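# Unload three sand cores from mould onto plywood

## Task

Lift three sand cores out of the mould: the elongated core with the rounded nose, plus both upright bladed cores in the half of the mould on the robot's right side. Set each of the three down on the plywood boards next to the mould and release it. The two remaining cores must stay upright in the mould.

## Robot and tools

Robot: two 6-joint arms, left_arm and right_arm, each ending in a two-finger gripper. Joint order for every arm, in rows and in result lists: waist, shoulder, elbow, wrist pitch, wrist yaw, wrist roll. Go by this order only. Stated joint ranges (rad): waist -2.618 to 3.054, shoulder 0.000 to 3.142, elbow 0.000 to 3.142, wrist pitch -1.571 to 1.571, wrist yaw -1.571 to 1.571, wrist roll -2.094 to 2.094. A real end may differ by up to 0.059 rad either way.

Frames: the scene frame has its origin at table-top height, midway between the nominal bases, with +z up, +x out over the table and left_arm on the +y side. Arm names do not match image sides. Calibrated bases: left_arm at (+0.031, +0.345, 0) m, quat_wxyz (+1.000, 0, 0, +0.008); right_arm at (+0.030, -0.335, 0) m, quat_wxyz (+1.000, 0, 0, -0.014). Hand positions, orientations, velocities and wrist-camera poses are reported in each arm's own base frame; fixed cameras and the table use the scene frame. Reported hand pose may be off by a few cm, more at long reach. Gripper fingers point along its +z and close along its y; end_effector_position sits between the pads, about 1 cm behind the tips.

The 14-number row (used by execute_actions and move): one flat list covering both arms. Numbers 1-6 are left_arm joint offsets, number 7 is left_arm opening, numbers 8-13 are right_arm joint offsets, number 14 is right_arm opening. All values lie in [-1, 1]. Joint values are offsets, not poses: they count from the Joint targets shown in the latest result. Scale: 1.0 equals 2.224 rad for waist, shoulder, elbow and 8.485 rad for the three wrist joints. Opening is absolute: +1 fully open, -1 closed. To keep an arm still send 0 for its joints and repeat its present opening (0 is a real opening command).

execute_actions(actions, cameras): actions is a list of actions; each action is a table of up to 15 rows, one per 1/30 s step; a short table repeats its last row to fill 15. Every row in an action counts from the targets at that action's start, not from the row before, and each new action counts from the updated targets, so repeating an offset moves further. An action asking a joint more than 0.059 rad beyond its range is rejected for both arms; a malformed action, or a first action failing that check, rejects the whole call. An empty list just reports state and images. cameras: list of names, omitted/null/["all"] for all, [] for none.

move(target, speed, blend, opening_speed, blocking, cameras): target is one 14-number row or a list of up to 15 rows, all offsets from the same current Joint targets. Joints travel in sync, so grippers follow curves; no avoidance of objects or the other arm. speed: rad/s of the joint with farthest to go, 0.01 to 12.57, default 0.5, one value or one per target. blend: corner rounding in rad for lists. opening_speed: rate of opening change per second, at least 0.2; use it to close gently. blocking=false returns after about 0.5 s while the move keeps running. Paths take at least 0.5 s; over 10 s they stop short. The result adds a move: line, e.g. done, off_target (resting more than 0.035 rad from target), moving, held, fault, plus limits=held if steps were withheld. Done does not prove contact or a grasp.

wait(seconds 0 to 10): robot holds its last command; a running move goes on. stop(): brakes a running move, needing some distance. zoom_image(camera: cam_left_wrist or cam_right_wrist, region [x0, y0, x1, y1] in pixels from top-left, at most 504 wide and high) gives a closer look at the newest image. finished_scene(scene: the current scene number) ends the scene irreversibly.

Cameras: cam_left_wrist and cam_right_wrist, both 896x504. Intrinsics: left fx=fy=433.778, cx 446.025, cy 251.203; right fx=fy=443.33, cx 444.172, cy 252.362.

Results: Joint positions and Joint velocities per arm (rad, rad/s) with the finger-pad gap last (m; 0.094 fully open); Joint targets (base of your next offsets); Tool commands; grip_measured (same scale as opening; may read up to 2.7 mm wide when empty, a bit narrower than a firmly held part); grip_effort_nm (gripper motor effort, negative closing, not pad force); joint torques (include arm weight, wrap at ±28 N m on joints 1-3). "within noise" means the arm is still. "joint sent to its limit" means a joint was clipped at its end. "joint command not followed" means a clearance check altered targets. Targets are kept within 0.339 rad (big joints) or 2.2 rad (wrist) of measured angles, and scaled back if the gripper would jump over 200 mm. Small turns may not start. To release a push, command targets back beyond Joint positions. MOTOR HOT appears at 75 °C; at 90 °C the arm folds and idles; at 100 °C it goes limp. Holding loads, stretching out or pushing unreachable poses heats motors.

Grip: each pad squeezes about 50-64 N; command below first-touch reading to clamp, and well above grip_measured to release. Avoid: dropping or tossing cores, releasing while moving, fast impacts with the mould, table or fixtures, any contact or pinching between the two arms, strain on wrist-camera cables, knocking over the two cores that stay, and anything leaving the table. Loose items may occasionally get a small nudge; recheck before grasping.

Each tool is called as name([rows], argument=value, ...), one row to a line, values as JSON.

## Session

execute_actions(actions=[], cameras=[])

Scene clock: 0.00 s.
left_arm: end_effector_position=(+0.3491, -0.0518, +0.2089) grip_measured=+1.000 grip_effort_nm=n/a end_effector_quat_wxyz=(+0.533, -0.007, +0.816, -0.226) | right_arm: end_effector_position=(+0.3047, +0.0784, +0.1820) grip_measured=+1.000 grip_effort_nm=n/a end_effector_quat_wxyz=(+0.477, +0.034, +0.863, +0.162)
Joint positions: left_arm=[0.064 1.008 0.577 0.059 0.429 -0.249 0.094] | right_arm=[0.21 0.845 0.563 -0.234 -0.068 0.329 0.094]
Joint velocities: within noise
Joint torques (N m): no reading
Heat: left arm: 33 °C; right arm: 35 °C.
Joint targets: left_arm=[0.064 1.000 0.586 0.062 0.431 -0.247] | right_arm=[0.210 0.838 0.575 -0.230 -0.068 0.327]
Tool commands: left_gripper/opening=+1.0 right_gripper/opening=+1.0
No camera images: "cameras" was empty.

move(target=[-0.2671,-0.045,0.2761,-0.1016,-0.0508,0.0291,1,0.0742,0.0279,0.2810,-0.0672,0.0080,-0.0385,1], speed=1.0)

Scene clock: 22.67 s.
left_arm: end_effector_position=(+0.2538, -0.1471, +0.3268) grip_measured=+1.000 grip_effort_nm=0.022 end_effector_quat_wxyz=(+0.484, +0.223, +0.835, -0.136) | right_arm: end_effector_position=(+0.2729, +0.1073, +0.3259) grip_measured=+1.000 grip_effort_nm=0.027 end_effector_quat_wxyz=(+0.494, -0.157, +0.850, +0.096)
Joint positions: left_arm=[-0.523 0.903 1.182 -0.796 0.01 -0.006 0.094] | right_arm=[0.367 0.9 1.175 -0.792 -0.006 0.007 0.094]
Joint velocities: within noise
Joint torques (N m): left_arm=[-0.55 -0.95 6.76 2.02 -0.08 0.01] | right_arm=[0.65 -0.72 7.54 1.38 0.05 -0.1]
Heat: left arm: 36 °C; right arm: 39 °C.
Joint targets: left_arm=[-0.531 0.900 1.200 -0.800 0.000 0.000] | right_arm=[0.375 0.900 1.200 -0.801 0.000 0.000]
move: done

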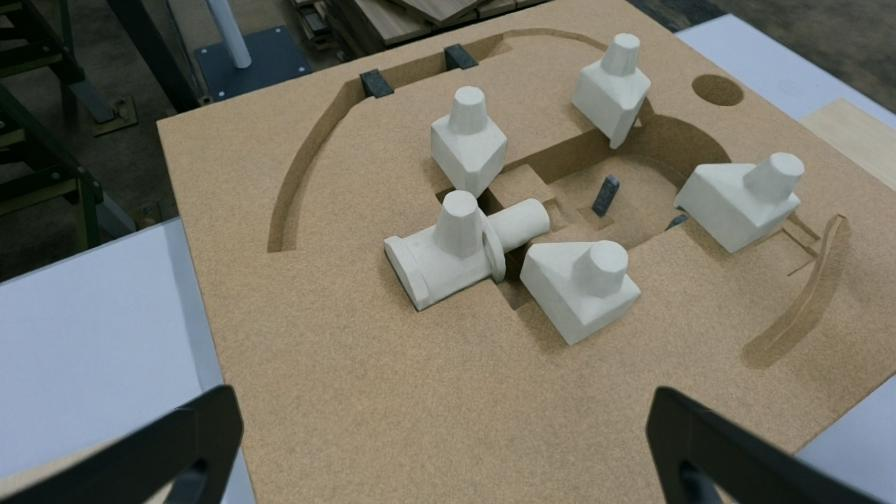

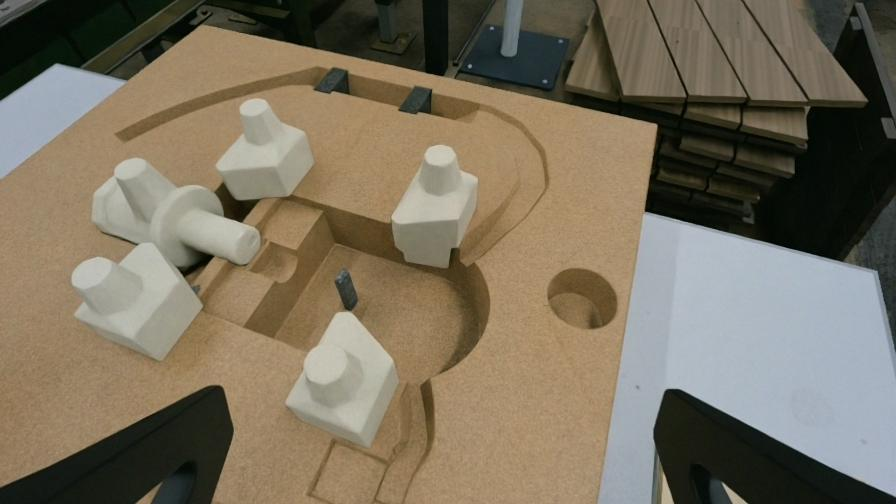

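move(target=[-0.009,0.2068,-0.0652,0.0589,0,0,1,0,0.2428,-0.1754,0.145,0,0,1], speed=0.9)

Scene clock: 45.20 s.
left_arm: end_effector_position=(+0.3596, -0.2173, +0.2193) grip_measured=+1.000 grip_effort_nm=0.032 end_effector_quat_wxyz=(+0.443, +0.237, +0.855, -0.128) | right_arm: end_effector_position=(+0.4320, +0.1679, +0.2292) grip_measured=+1.000 grip_effort_nm=0.022 end_effector_quat_wxyz=(+0.611, -0.142, +0.770, +0.116)
Joint positions: left_arm=[-0.542 1.354 1.062 -0.321 0.009 -0.006 0.094] | right_arm=[0.367 1.439 0.817 0.393 -0.003 0.004 0.094]
Joint velocities: within noise
Joint torques (N m): left_arm=[-0.57 -4.41 5.29 2.21 -0.07 0.01] | right_arm=[0.65 -5.19 5.67 1.92 0.02 -0.1]
Heat: left arm: 38 °C; right arm: 40 °C.
Joint targets: left_arm=[-0.550 1.360 1.055 -0.300 0.000 0.001] | right_arm=[0.375 1.440 0.810 0.430 0.000 0.000]
move: off_target (right_arm); right_arm: the wrist pitch is farthest, 0.036 rad from its target

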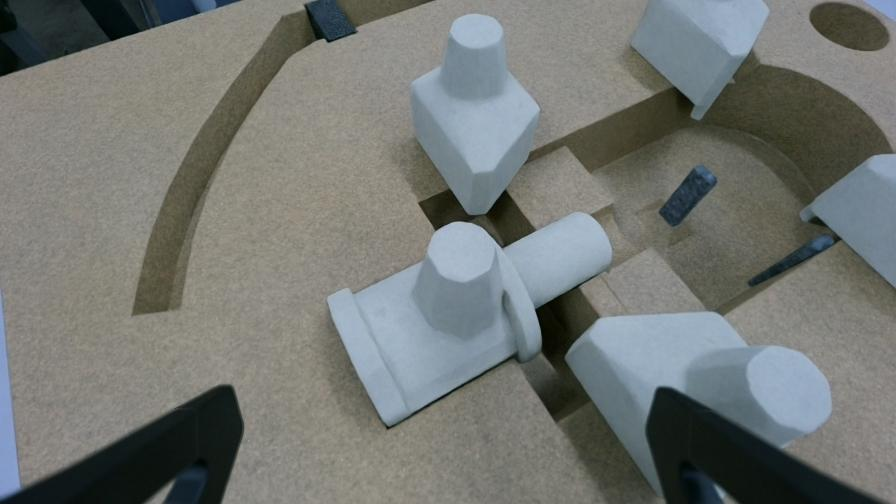

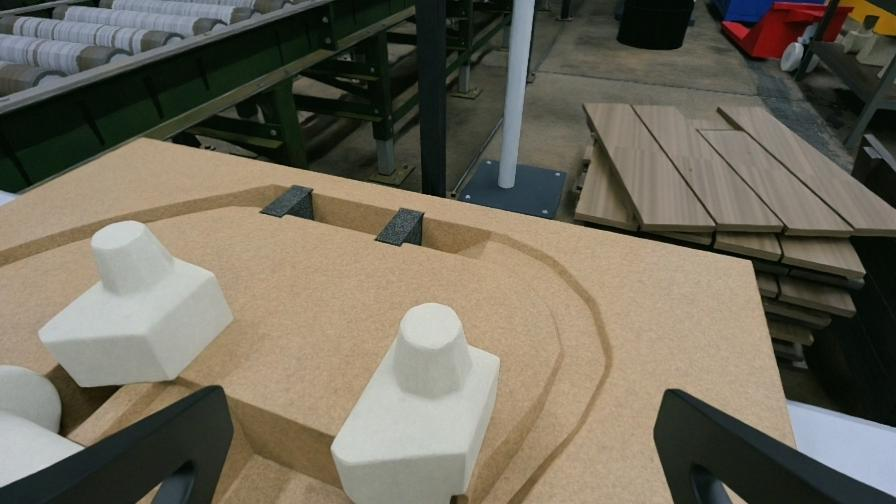

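move(target=[-0.0067,0.1362,0.0081,0.03995,0,0,1,0.0045,0.2037,0.1039,0.0253,0,0,1], speed=0.4)

Scene clock: 55.20 s.
left_arm: end_effector_position=(+0.4143, -0.2588, +0.1594) grip_measured=+1.000 grip_effort_nm=0.027 end_effector_quat_wxyz=(+0.458, +0.241, +0.845, -0.136) | right_arm: end_effector_position=(+0.5073, +0.2020, +0.1529) grip_measured=+1.000 grip_effort_nm=0.027 end_effector_quat_wxyz=(+0.595, -0.147, +0.781, +0.115)
Joint positions: left_arm=[-0.557 1.651 1.062 0.014 0.009 -0.006 0.094] | right_arm=[0.377 1.886 1.007 0.611 0 0.004 0.094]
Joint velocities: within noise
Joint torques (N m): left_arm=[-0.58 -6.2 6.46 2.28 -0.08 0] | right_arm=[0.58 -7.73 8.24 1.85 -0.01 -0.1]
Heat: left arm: 38 °C; right arm: 42 °C.
Joint targets: left_arm=[-0.565 1.663 1.073 0.039 0.000 0.001] | right_arm=[0.384 1.893 1.041 0.644 0.000 0.000]
move: done

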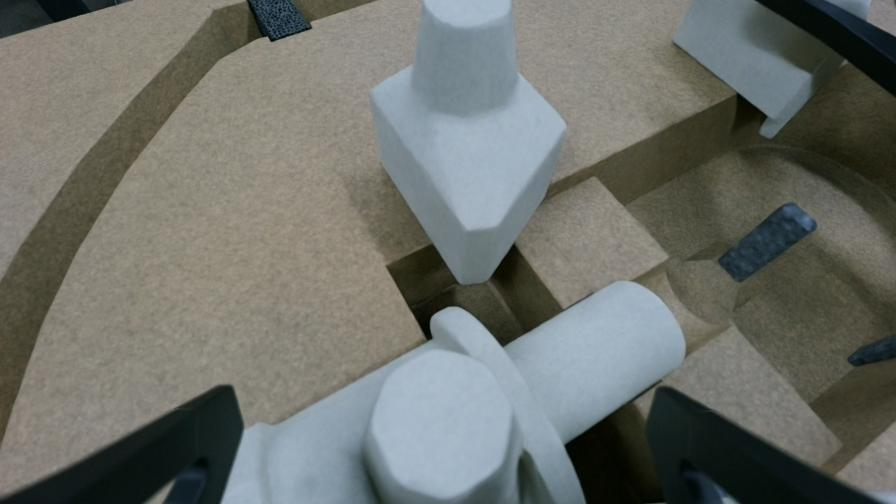

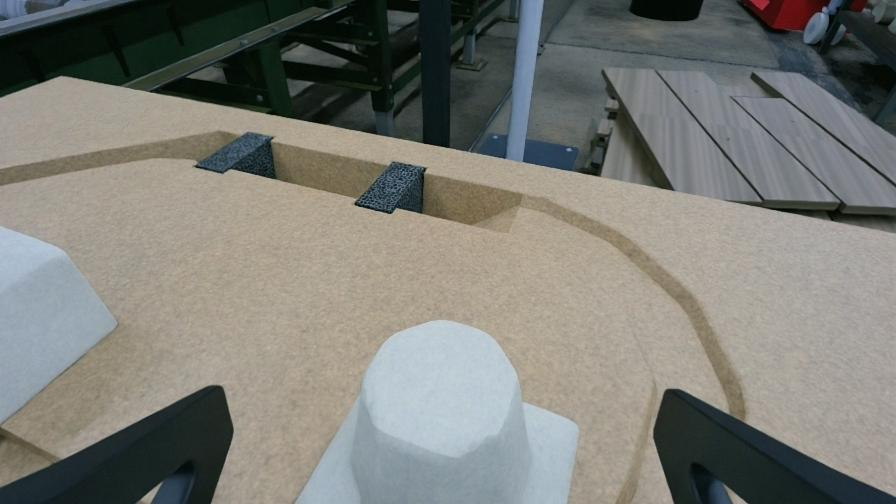

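move(target=[0,0,0,0,0,0,-0.65,0,0,0,0,0,0,-0.7], opening_speed=0.8, cameras=[])

Scene clock: 62.17 s.
left_arm: end_effector_position=(+0.4145, -0.2587, +0.1595) grip_measured=-0.299 grip_effort_nm=-0.999 end_effector_quat_wxyz=(+0.458, +0.241, +0.845, -0.136) | right_arm: end_effector_position=(+0.5083, +0.2029, +0.1563) grip_measured=-0.251 grip_effort_nm=-1.004 end_effector_quat_wxyz=(+0.600, -0.147, +0.778, +0.116)
Joint positions: left_arm=[-0.557 1.651 1.062 0.015 0.008 -0.006 0.033] | right_arm=[0.378 1.886 1.01 0.619 0.001 0.004 0.035]
Joint velocities: within noise
Joint torques (N m): left_arm=[-0.57 -6.2 6.48 2.27 -0.08 0.03] | right_arm=[0.53 -7.77 7.98 1.78 -0.01 -0.09]
Heat: left arm: 39 °C; right arm: 42 °C.
Joint targets: left_arm=[-0.565 1.663 1.073 0.039 0.000 0.000] | right_arm=[0.384 1.893 1.041 0.645 0.000 0.000]
move: done
No camera images: "cameras" was empty.

move([
  [0,-0.0256,0.0337,0.0118,0,0,-0.65,0,-0.0243,0.0252,0.0037,0,0,-0.7],
  [0,-0.0418,0.113,-0.009,0,0,-0.65,0,-0.06,0.056,-0.0136,0,0,-0.7],
], speed=0.15)

Scene clock: 73.33 s.
left_arm: end_effector_position=(+0.4247, -0.2662, +0.2078) grip_measured=-0.301 grip_effort_nm=-1.004 end_effector_quat_wxyz=(+0.459, +0.242, +0.844, -0.137) | right_arm: end_effector_position=(+0.5131, +0.2048, +0.1985) grip_measured=-0.253 grip_effort_nm=-1.004 end_effector_quat_wxyz=(+0.600, -0.147, +0.777, +0.116)
Joint positions: left_arm=[-0.559 1.651 1.257 -0.178 0.008 -0.005 0.033] | right_arm=[0.378 1.817 1.113 0.45 0.001 0.004 0.035]
Joint velocities: within noise
Joint torques (N m): left_arm=[-0.39 -13.49 11.63 3.55 -0.06 0] | right_arm=[0.55 -12.96 10.22 2.28 -0.02 -0.09]
Heat: left arm: 41 °C; right arm: 43 °C.
Joint targets: left_arm=[-0.565 1.570 1.325 -0.037 0.000 0.001] | right_arm=[0.384 1.760 1.166 0.529 0.000 0.000]
move: off_target (left_arm, right_arm); left_arm: the wrist pitch is farthest, 0.140 rad from its target; right_arm: the wrist pitch is farthest, 0.080 rad from its target

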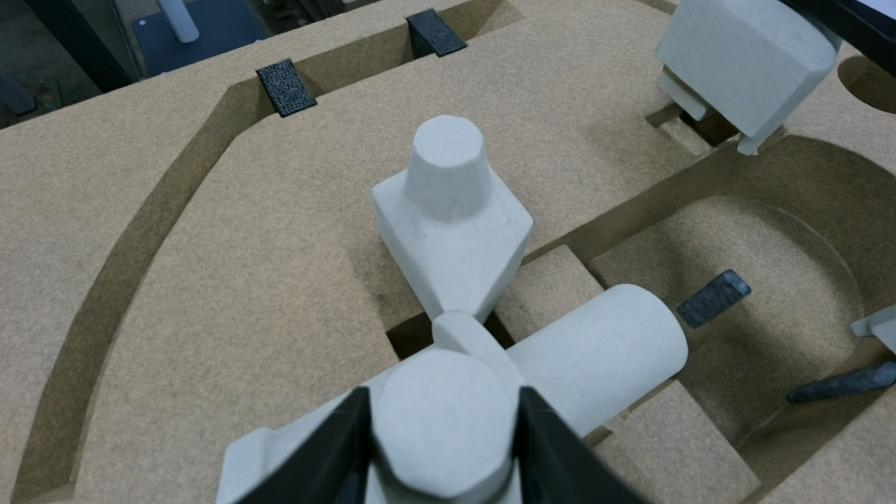

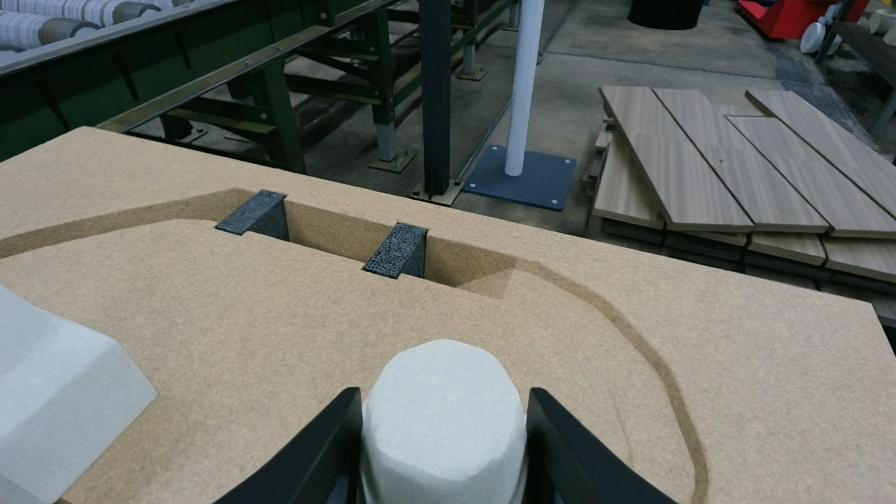

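move(target=[0,-0.0162,0.0787,-0.0211,0,0,-0.65,0,-0.0369,0.0301,-0.0172,0,0,-0.7], speed=0.2)

Scene clock: 77.07 s.
left_arm: end_effector_position=(+0.4230, -0.2651, +0.2723) grip_measured=-0.301 grip_effort_nm=-0.999 end_effector_quat_wxyz=(+0.478, +0.239, +0.833, -0.142) | right_arm: end_effector_position=(+0.5064, +0.2022, +0.2383) grip_measured=-0.253 grip_effort_nm=-1.009 end_effector_quat_wxyz=(+0.602, -0.147, +0.777, +0.116)
Joint positions: left_arm=[-0.559 1.612 1.435 -0.35 0.008 -0.005 0.033] | right_arm=[0.378 1.733 1.177 0.304 0.001 0.004 0.035]
Joint velocities: within noise
Joint torques (N m): left_arm=[-0.5 -13.04 11.34 3.48 -0.07 -0.02] | right_arm=[0.51 -12.41 10.69 2.29 -0.02 -0.08]
Heat: left arm: 44 °C; right arm: 44 °C.
Joint targets: left_arm=[-0.565 1.534 1.500 -0.216 0.000 0.001] | right_arm=[0.384 1.678 1.233 0.383 0.000 0.000]
move: off_target (left_arm, right_arm); left_arm: the wrist pitch is farthest, 0.134 rad from its target; right_arm: the wrist pitch is farthest, 0.079 rad from its target

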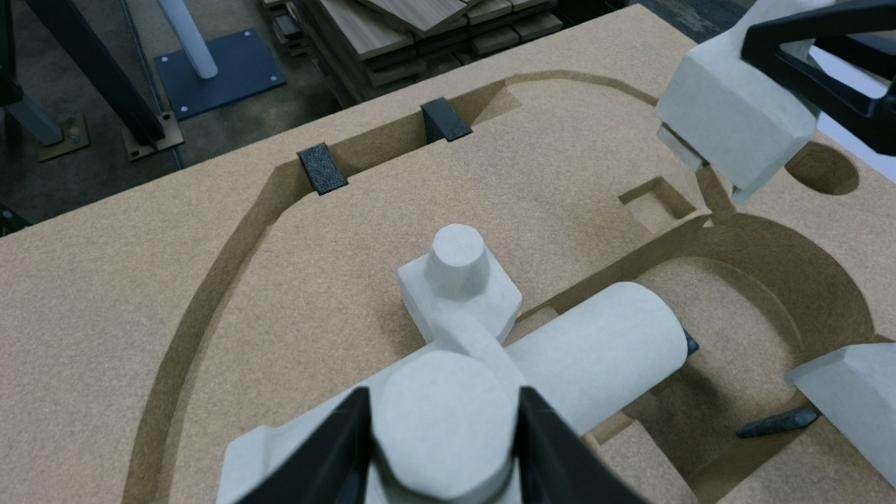

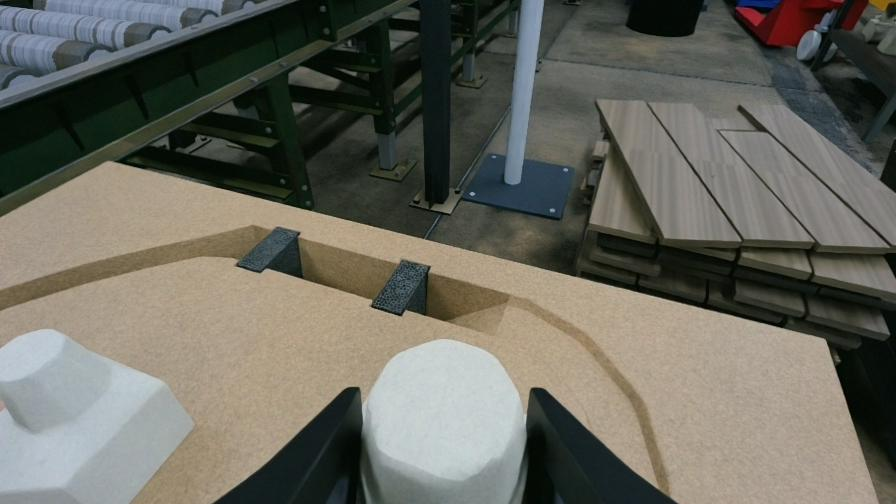

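move([
  [0.1142,-0.0513,-0.0225,-0.0031,0,0,-0.65,-0.1259,-0.1124,0,-0.0354,0,0,-0.7],
  [0.4393,-0.2311,-0.1992,-0.0126,0,0,-0.65,-0.3422,-0.3318,-0.0036,-0.1406,0,0,-0.7],
], speed=0.8, blend=[0.1,0])

Scene clock: 95.70 s.
left_arm: end_effector_position=(+0.3298, +0.1455, +0.2816) grip_measured=-0.301 grip_effort_nm=-1.004 end_effector_quat_wxyz=(+0.499, -0.178, +0.842, +0.106) | right_arm: end_effector_position=(+0.2750, -0.1069, +0.3007) grip_measured=-0.253 grip_effort_nm=-1.004 end_effector_quat_wxyz=(+0.446, +0.167, +0.875, -0.086)
Joint positions: left_arm=[0.409 1.072 1.038 -0.467 -0.007 -0.004 0.033] | right_arm=[-0.37 0.955 1.184 -0.858 0.007 0.003 0.035]
Joint velocities: within noise
Joint torques (N m): left_arm=[0.25 -6.49 7.39 3.65 0.11 -0.01] | right_arm=[-0.62 -2.3 8.92 1.82 -0.08 -0.07]
Heat: left arm: 52 °C; right arm: 48 °C.
Joint targets: left_arm=[0.412 1.020 1.057 -0.323 0.000 0.000] | right_arm=[-0.377 0.940 1.225 -0.810 0.000 0.000]
move: off_target (left_arm, right_arm); left_arm: the wrist pitch is farthest, 0.144 rad from its target; right_arm: the wrist pitch is farthest, 0.048 rad from its target

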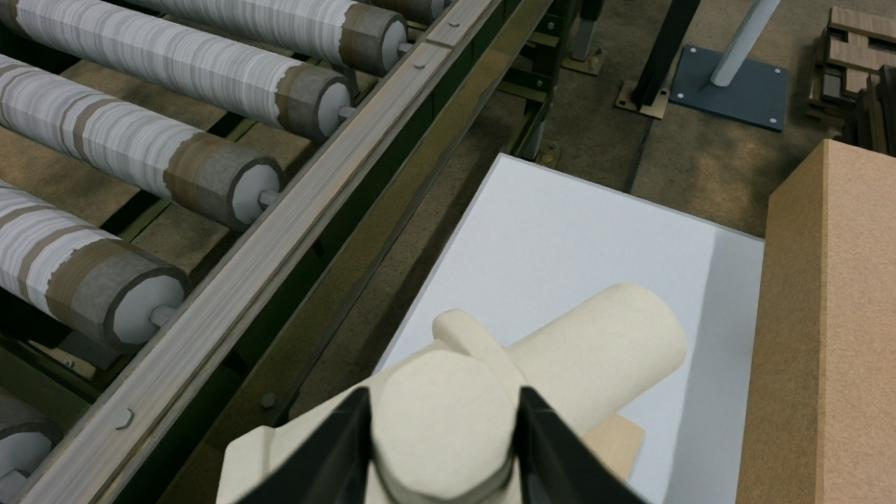

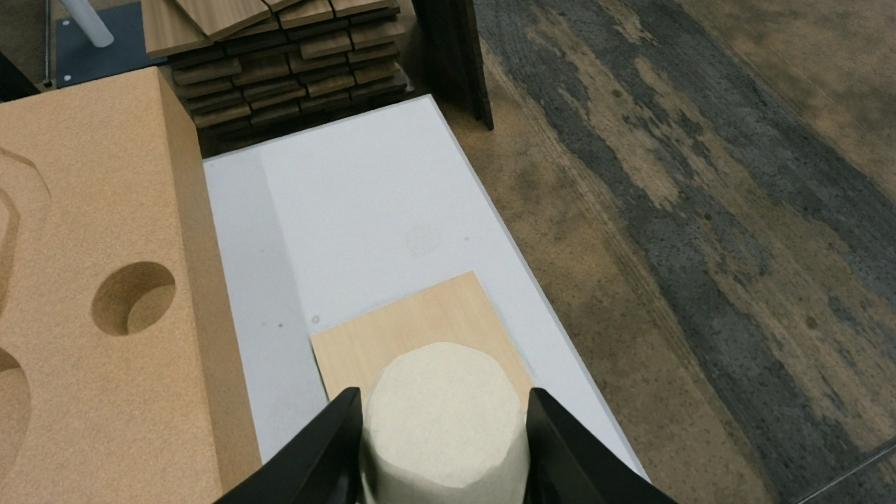

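move(target=[-0.0054,0.0827,-0.1515,0.0467,0,0,-0.65,-0.0126,0.0994,-0.2419,0.0962,0,0.2058,-0.7], speed=0.8)

Scene clock: 121.43 s.
left_arm: end_effector_position=(+0.3475, +0.1531, +0.1577) grip_measured=-0.301 grip_effort_nm=-0.999 end_effector_quat_wxyz=(+0.460, -0.182, +0.863, +0.097) | right_arm: end_effector_position=(+0.3432, -0.1437, +0.1636) grip_measured=-0.254 grip_effort_nm=-1.009 end_effector_quat_wxyz=(+0.377, +0.768, +0.425, +0.295)
Joint positions: left_arm=[0.409 1.219 0.701 -0.073 -0.006 -0.004 0.033] | right_arm=[-0.397 1.17 0.68 -0.083 0.005 1.731 0.035]
Joint velocities: within noise
Joint torques (N m): left_arm=[-0.69 -4.75 7.13 3.6 0.08 -0.01] | right_arm=[-0.69 -3.88 6.71 2.24 -0.05 0.09]
Heat: left arm: 63 °C; right arm: 48 °C.
Joint targets: left_arm=[0.400 1.204 0.720 0.073 0.000 0.000] | right_arm=[-0.405 1.161 0.686 0.006 0.000 1.746]
move: off_target (left_arm, right_arm); left_arm: the wrist pitch is farthest, 0.146 rad from its target; right_arm: the wrist pitch is farthest, 0.089 rad from its target

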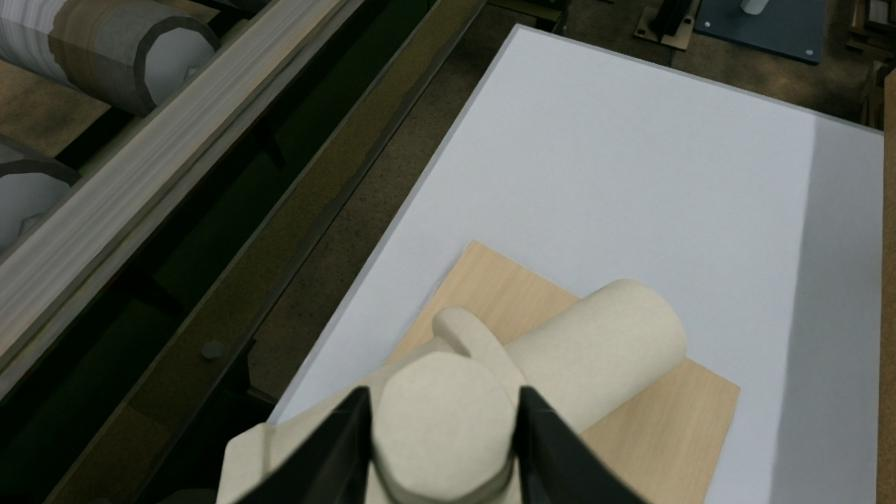

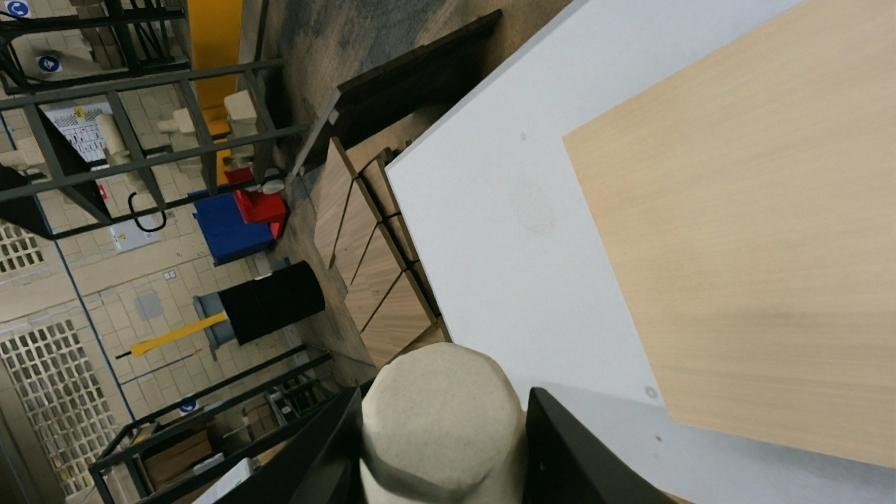

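move(target=[-0.0112,0.018,-0.0346,0.0138,0,0,-0.65,0,0.0845,-0.1052,0.0496,0,0,-0.7], speed=0.25)

Scene clock: 130.83 s.
left_arm: end_effector_position=(+0.3519, +0.1440, +0.1346) grip_measured=-0.301 grip_effort_nm=-0.999 end_effector_quat_wxyz=(+0.463, -0.171, +0.865, +0.091) | right_arm: end_effector_position=(+0.3437, -0.1436, +0.0849) grip_measured=-0.254 grip_effort_nm=-0.999 end_effector_quat_wxyz=(+0.377, +0.768, +0.424, +0.296)
Joint positions: left_arm=[0.383 1.257 0.626 0.042 -0.006 -0.004 0.033] | right_arm=[-0.397 1.355 0.448 0.336 0.003 1.734 0.035]
Joint velocities: within noise
Joint torques (N m): left_arm=[-0.64 -4.59 6.8 3.61 0.09 -0.01] | right_arm=[-0.69 -4.29 5.67 2.22 -0.05 0.09]
Heat: left arm: 62 °C; right arm: 48 °C.
Joint targets: left_arm=[0.375 1.244 0.643 0.190 0.000 0.000] | right_arm=[-0.405 1.349 0.453 0.427 0.000 1.746]
move: off_target (left_arm, right_arm); left_arm: the wrist pitch is farthest, 0.148 rad from its target; right_arm: the wrist pitch is farthest, 0.091 rad from its target

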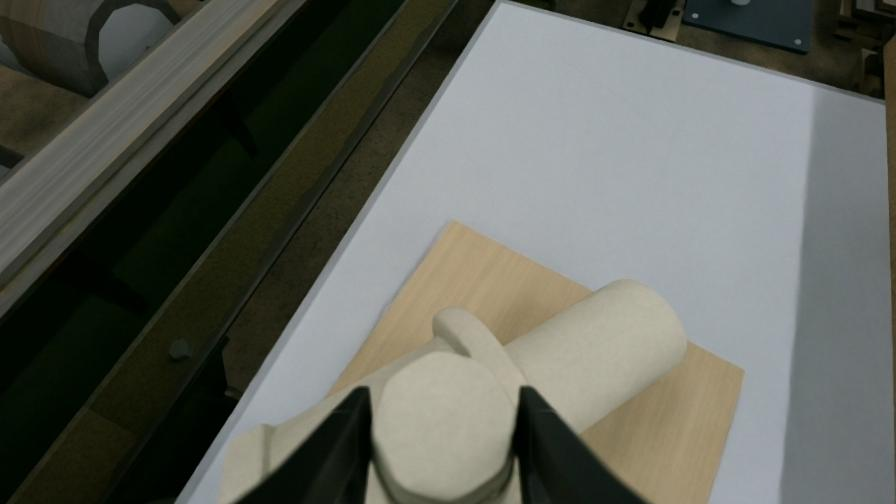

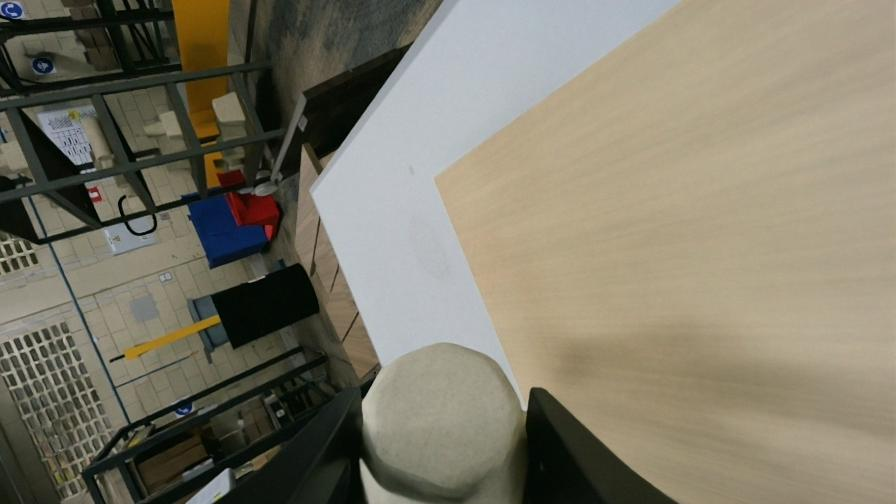

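move([
  [0,0,-0.009,0.0045,0,0,-0.65,-0.0135,-0.0279,-0.0247,-0.0007,0,0,-0.7],
  [0,0,-0.018,0.006,0,0,-0.65,-0.0135,0.0004,-0.0405,0.0106,0,0,-0.7],
], speed=0.15)

Scene clock: 142.20 s.
left_arm: end_effector_position=(+0.3494, +0.1430, +0.1275) grip_measured=-0.301 grip_effort_nm=-0.989 end_effector_quat_wxyz=(+0.467, -0.170, +0.863, +0.092) | right_arm: end_effector_position=(+0.3260, -0.1476, +0.0680) grip_measured=-0.254 grip_effort_nm=-1.004 end_effector_quat_wxyz=(+0.381, +0.775, +0.412, +0.291)
Joint positions: left_arm=[0.383 1.257 0.587 0.091 -0.006 -0.004 0.033] | right_arm=[-0.427 1.355 0.359 0.426 0.002 1.735 0.035]
Joint velocities: within noise
Joint torques (N m): left_arm=[-0.61 -4.55 6.61 3.64 0.1 -0.02] | right_arm=[-0.66 -3.95 5.3 2.31 -0.02 0.09]
Heat: left arm: 64 °C; right arm: 49 °C.
Joint targets: left_arm=[0.375 1.244 0.603 0.241 0.000 0.000] | right_arm=[-0.435 1.350 0.362 0.517 0.000 1.746]
move: off_target (left_arm, right_arm); left_arm: the wrist pitch is farthest, 0.150 rad from its target; right_arm: the wrist pitch is farthest, 0.091 rad from its target

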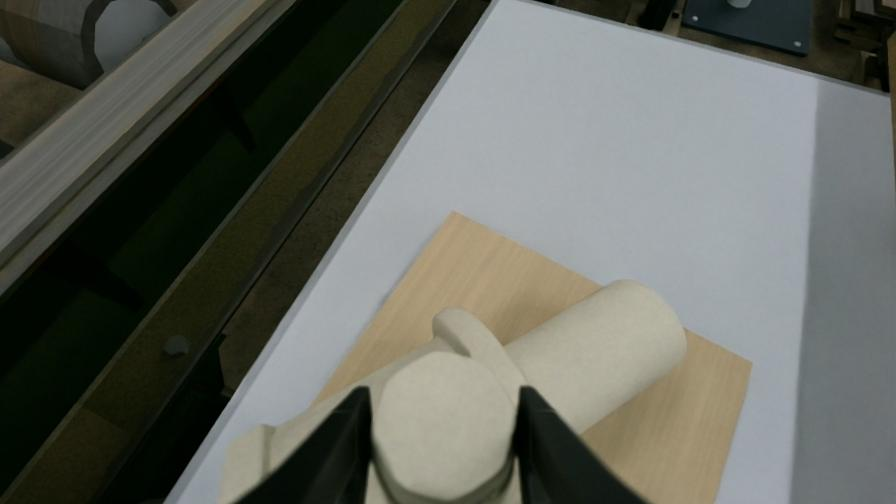

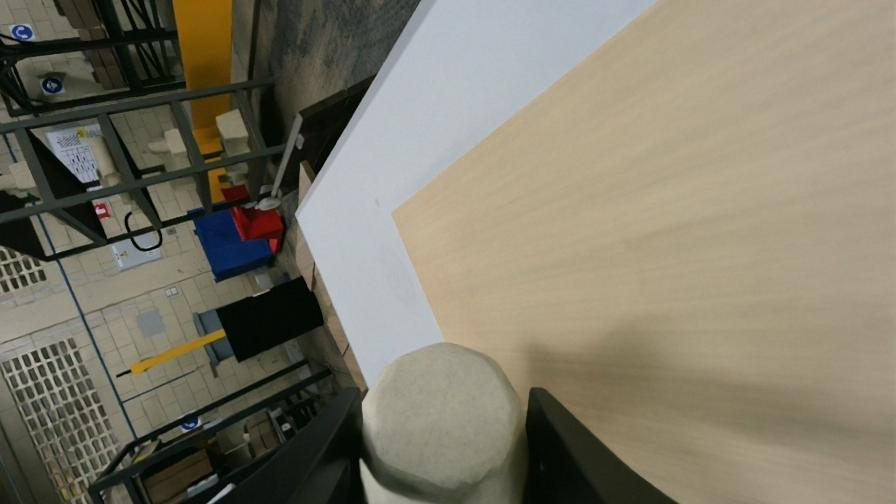

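move(target=[0,0,-0.0225,0.0059,0,0,-0.65,0,0.0315,-0.0126,0.011,0,0,-0.7], speed=0.1, cameras=["cam_right_wrist"])

Scene clock: 145.93 s.
left_arm: end_effector_position=(+0.3495, +0.1430, +0.1254) grip_measured=-0.301 grip_effort_nm=-1.004 end_effector_quat_wxyz=(+0.482, -0.169, +0.854, +0.095) | right_arm: end_effector_position=(+0.3270, -0.1480, +0.0555) grip_measured=-0.254 grip_effort_nm=-1.004 end_effector_quat_wxyz=(+0.382, +0.774, +0.411, +0.292)
Joint positions: left_arm=[0.383 1.257 0.544 0.169 -0.006 -0.004 0.033] | right_arm=[-0.427 1.423 0.333 0.522 0.002 1.737 0.035]
Joint velocities: within noise
Joint torques (N m): left_arm=[-0.59 -4.51 5.97 3.39 0.08 0.01] | right_arm=[-0.66 -4.01 4.81 2.27 -0.02 0.06]
Heat: left arm: 65 °C; right arm: 50 °C.
Joint targets: left_arm=[0.375 1.244 0.553 0.291 0.000 0.000] | right_arm=[-0.435 1.420 0.334 0.610 0.000 1.746]
move: off_target (left_arm, right_arm); left_arm: the wrist pitch is farthest, 0.122 rad from its target; right_arm: the wrist pitch is farthest, 0.089 rad from its target
Images, in order (width x height): cam_right_wrist 896x504.

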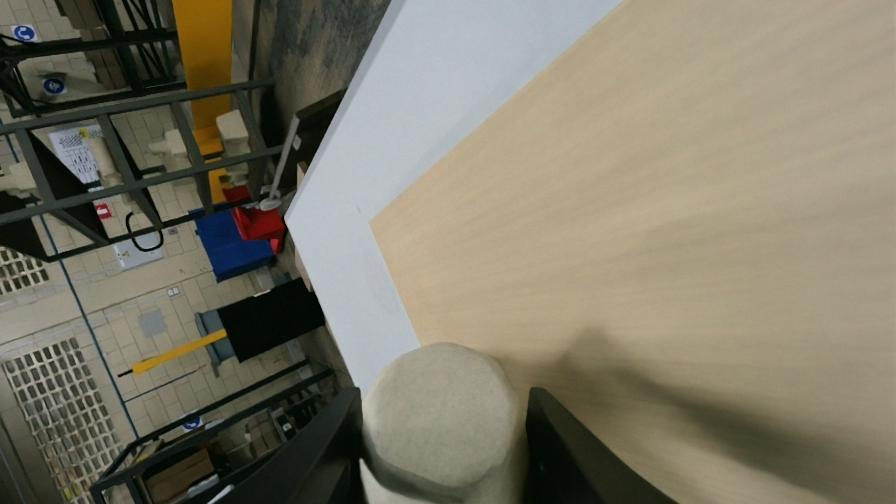

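move(target=[0,0,-0.009,-0.0024,0,0,-0.65,0,0.0202,-0.009,0.0071,0,0,-0.7], speed=0.1, cameras=["cam_left_wrist"])

Scene clock: 150.27 s.
left_arm: end_effector_position=(+0.3492, +0.1429, +0.1244) grip_measured=-0.301 grip_effort_nm=-1.004 end_effector_quat_wxyz=(+0.486, -0.169, +0.852, +0.096) | right_arm: end_effector_position=(+0.3298, -0.1487, +0.0529) grip_measured=-0.254 grip_effort_nm=-1.004 end_effector_quat_wxyz=(+0.389, +0.770, +0.407, +0.301)
Joint positions: left_arm=[0.383 1.257 0.533 0.189 -0.006 -0.004 0.033] | right_arm=[-0.427 1.463 0.317 0.603 -0.001 1.743 0.035]
Joint velocities: within noise
Joint torques (N m): left_arm=[-0.62 -4.46 5.29 2.95 0.1 -0.02] | right_arm=[-0.66 -3.75 4.36 2.04 0 -0.01]
Heat: left arm: 64 °C; right arm: 50 °C.
Joint targets: left_arm=[0.375 1.244 0.533 0.271 0.000 0.000] | right_arm=[-0.435 1.465 0.314 0.671 0.000 1.746]
move: off_target (left_arm, right_arm); left_arm: the wrist pitch is farthest, 0.082 rad from its target; right_arm: the wrist pitch is farthest, 0.067 rad from its target
Images, in order (width x height): cam_left_wrist 896x504.

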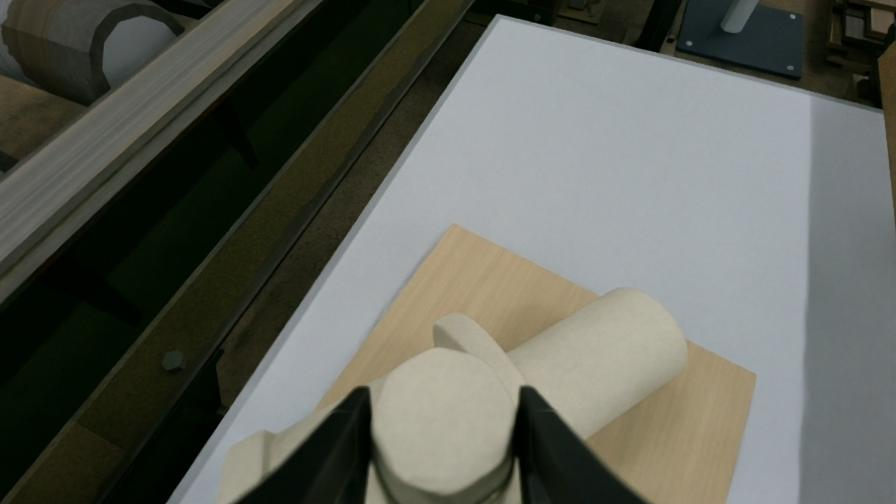

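move([
  [0,0,-0.007,-0.0118,0,0,-0.65,0,0,0,-0.0047,0,0,-0.7],
  [0,0,-0.007,-0.0118,0,0,-0.15,0,0,0,-0.0047,0,0,-0.1],
], speed=0.15, opening_speed=0.35)

Scene clock: 157.30 s.
left_arm: end_effector_position=(+0.3444, +0.1410, +0.1160) grip_measured=-0.152 grip_effort_nm=0.129 end_effector_quat_wxyz=(+0.471, -0.170, +0.860, +0.093) | right_arm: end_effector_position=(+0.3304, -0.1488, +0.0538) grip_measured=-0.103 grip_effort_nm=0.173 end_effector_quat_wxyz=(+0.388, +0.770, +0.405, +0.304)
Joint positions: left_arm=[0.383 1.257 0.526 0.162 -0.006 -0.004 0.04] | right_arm=[-0.428 1.463 0.317 0.608 -0.005 1.748 0.042]
Joint velocities: within noise
Joint torques (N m): left_arm=[-0.55 -4.37 4.6 2.11 0.1 -0.03] | right_arm=[-0.53 -3.79 4.34 1.6 0.04 -0.06]
Heat: left arm: 62 °C; right arm: 50 °C.
Joint targets: left_arm=[0.375 1.244 0.517 0.171 0.000 0.000] | right_arm=[-0.435 1.465 0.315 0.631 0.000 1.746]
move: done

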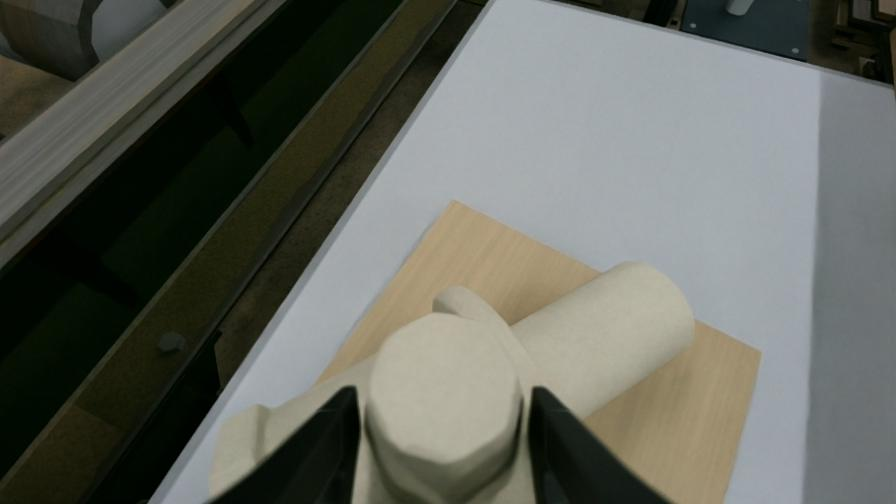

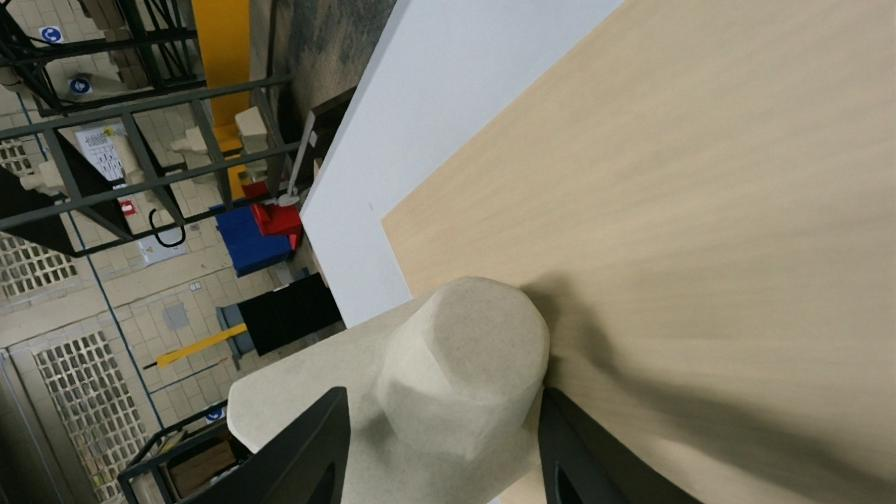

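move(target=[0,0,0,0,0,0,0.5,0,0,0,0,0,0,0.2], opening_speed=0.4)

Scene clock: 161.83 s.
left_arm: end_effector_position=(+0.3442, +0.1409, +0.1157) grip_measured=+0.498 grip_effort_nm=0.125 end_effector_quat_wxyz=(+0.471, -0.170, +0.861, +0.093) | right_arm: end_effector_position=(+0.3304, -0.1488, +0.0540) grip_measured=+0.197 grip_effort_nm=0.178 end_effector_quat_wxyz=(+0.389, +0.770, +0.404, +0.304)
Joint positions: left_arm=[0.383 1.257 0.526 0.161 -0.006 -0.004 0.07] | right_arm=[-0.428 1.463 0.317 0.608 -0.005 1.749 0.056]
Joint velocities: within noise
Joint torques (N m): left_arm=[-0.54 -4.46 4.52 2.12 0.1 -0.01] | right_arm=[-0.57 -3.79 4.33 1.63 0.04 -0.07]
Heat: left arm: 60 °C; right arm: 49 °C.
Joint targets: left_arm=[0.375 1.244 0.517 0.171 0.000 0.000] | right_arm=[-0.435 1.465 0.315 0.631 0.000 1.746]
move: done

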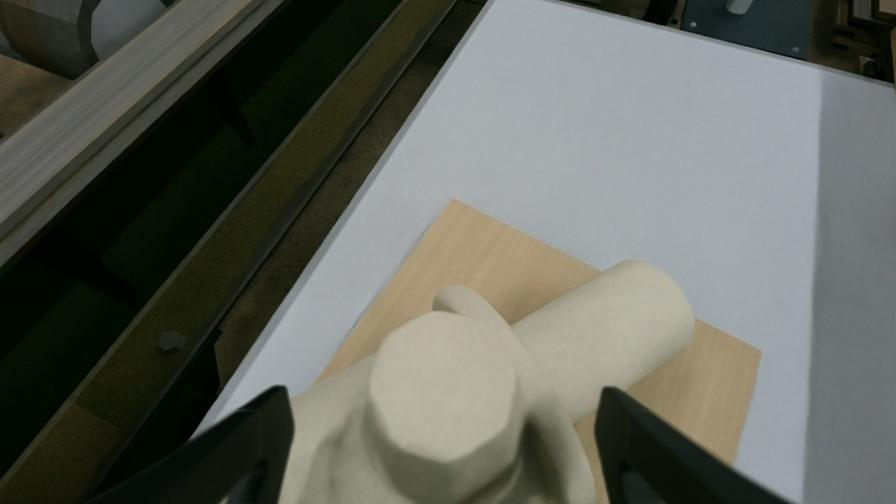

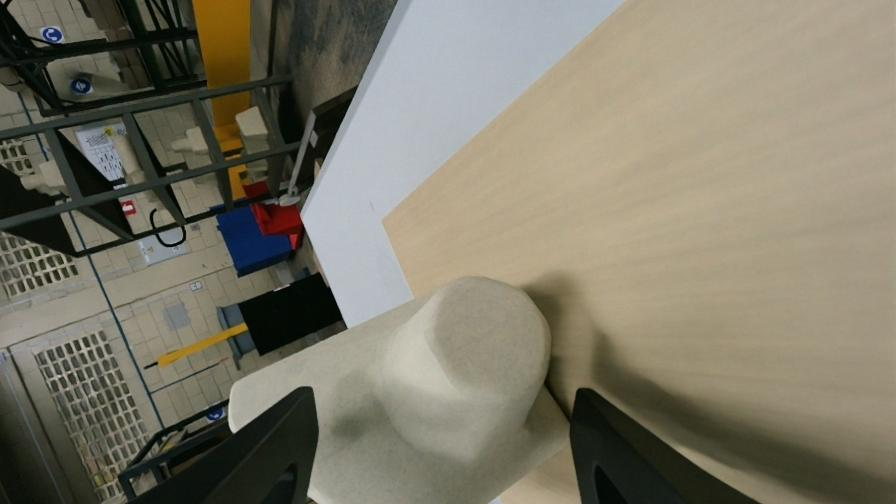

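move([
  [0,-0.0989,0.0899,-0.0495,0,0,0.5,0,-0.2293,-0.0333,-0.0514,0,0,0.2],
  [0,-0.18,0.18,-0.0707,0,0,0.5,0.0607,-0.3215,0.1281,-0.0979,0,-0.0879,0.2],
  [0,-0.18,0.18,-0.0707,0,0,0.5,0.4474,-0.3912,0.0517,-0.0873,0,-0.2058,1],
], speed=[0.5,0.9,1.0], blend=[0.03,0.1,0])

Scene clock: 181.50 s.
left_arm: end_effector_position=(+0.2966, +0.1217, +0.2917) grip_measured=+0.498 grip_effort_nm=0.115 end_effector_quat_wxyz=(+0.546, -0.161, +0.815, +0.107) | right_arm: end_effector_position=(+0.2489, +0.1558, +0.2128) grip_measured=+0.997 grip_effort_nm=0.183 end_effector_quat_wxyz=(+0.569, -0.219, +0.776, +0.165)
Joint positions: left_arm=[0.383 0.854 0.894 -0.432 -0.006 -0.004 0.07] | right_arm=[0.553 0.605 0.44 -0.139 -0.005 0.006 0.094]
Joint velocities: within noise
Joint torques (N m): left_arm=[-0.64 -1.7 7.62 2.18 0.09 0] | right_arm=[0.66 -0.73 5.59 1.79 0.04 -0.1]
Heat: left arm: 56 °C; right arm: 47 °C.
Joint targets: left_arm=[0.375 0.843 0.917 -0.429 0.000 0.000] | right_arm=[0.560 0.595 0.429 -0.110 0.000 0.000]
move: done

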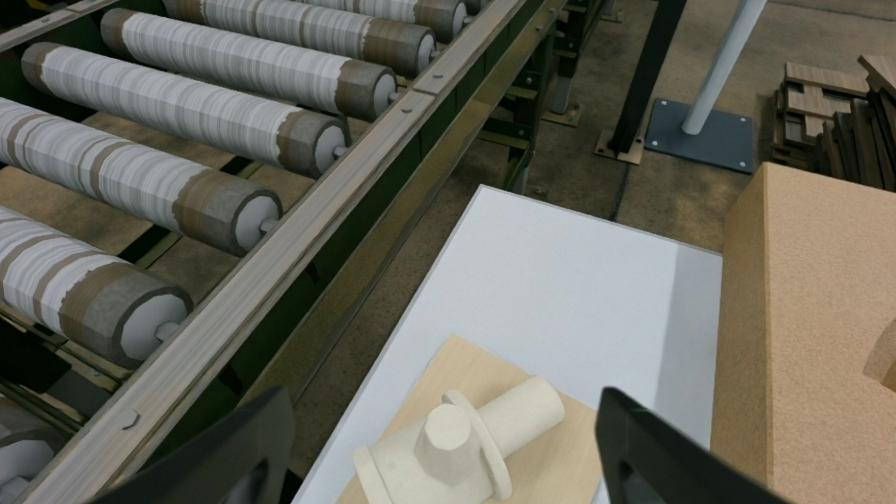

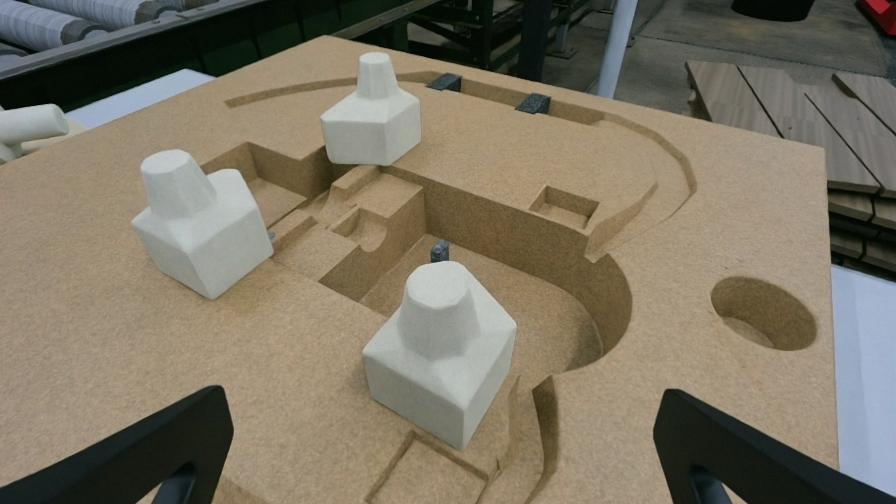

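move(target=[0,0,0,0,0,0,0.5,0.0031,0.2585,-0.013,0.0725,0,0,1], speed=0.5, cameras=["cam_right_wrist"])

Scene clock: 189.70 s.
left_arm: end_effector_position=(+0.2966, +0.1217, +0.2916) grip_measured=+0.498 grip_effort_nm=0.125 end_effector_quat_wxyz=(+0.545, -0.161, +0.815, +0.107) | right_arm: end_effector_position=(+0.3177, +0.2007, +0.1648) grip_measured=+0.997 grip_effort_nm=0.178 end_effector_quat_wxyz=(+0.574, -0.220, +0.771, +0.167)
Joint positions: left_arm=[0.383 0.854 0.894 -0.432 -0.006 -0.004 0.07] | right_arm=[0.559 1.168 0.409 0.469 -0.003 0.004 0.094]
Joint velocities: within noise
Joint torques (N m): left_arm=[-0.57 -1.76 7.73 2.19 0.09 -0.02] | right_arm=[0.69 -2.73 5.23 1.87 0 -0.09]
Heat: left arm: 54 °C; right arm: 48 °C.
Joint targets: left_arm=[0.375 0.843 0.917 -0.429 0.000 0.000] | right_arm=[0.567 1.170 0.400 0.505 0.000 0.000]
move: off_target (right_arm); right_arm: the wrist pitch is farthest, 0.036 rad from its target
Images, in order (width x height): cam_right_wrist 896x504.

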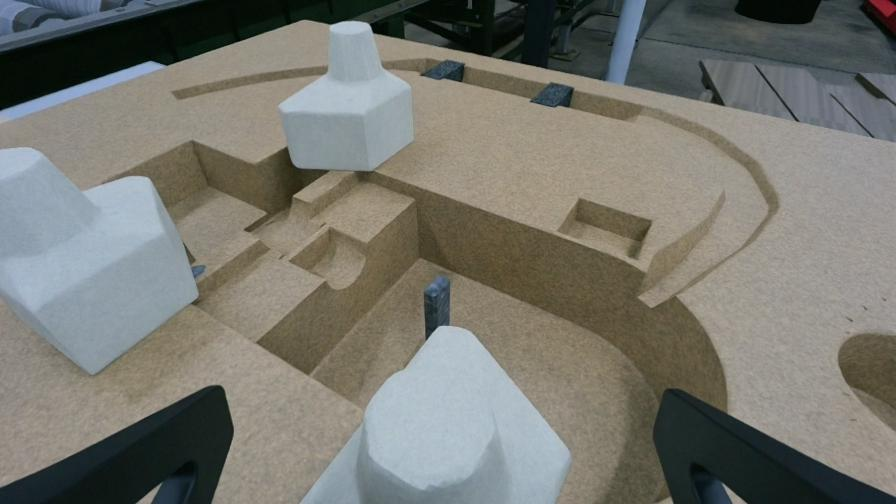

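move([
  [0,0,0,0,0,0,0.5,0.0018,0.009,0,0.0012,0,0,1],
  [0,0,0,0,0,0,0.5,0.0018,0.009,0,0.0012,0,0,-0.7],
], opening_speed=0.9, cameras=[])

Scene clock: 196.53 s.
left_arm: end_effector_position=(+0.2966, +0.1217, +0.2916) grip_measured=+0.498 grip_effort_nm=0.125 end_effector_quat_wxyz=(+0.545, -0.161, +0.815, +0.107) | right_arm: end_effector_position=(+0.3185, +0.2025, +0.1613) grip_measured=-0.349 grip_effort_nm=-1.009 end_effector_quat_wxyz=(+0.571, -0.222, +0.772, +0.167)
Joint positions: left_arm=[0.383 0.854 0.894 -0.432 -0.006 -0.004 0.07] | right_arm=[0.564 1.185 0.409 0.481 0 0.003 0.031]
Joint velocities: within noise
Joint torques (N m): left_arm=[-0.68 -1.66 7.69 2.17 0.07 0] | right_arm=[0.69 -2.59 5.16 1.86 0 -0.08]
Heat: left arm: 53 °C; right arm: 49 °C.
Joint targets: left_arm=[0.375 0.843 0.917 -0.429 0.000 0.000] | right_arm=[0.571 1.190 0.400 0.515 0.000 0.000]
move: done
No camera images: "cameras" was empty.


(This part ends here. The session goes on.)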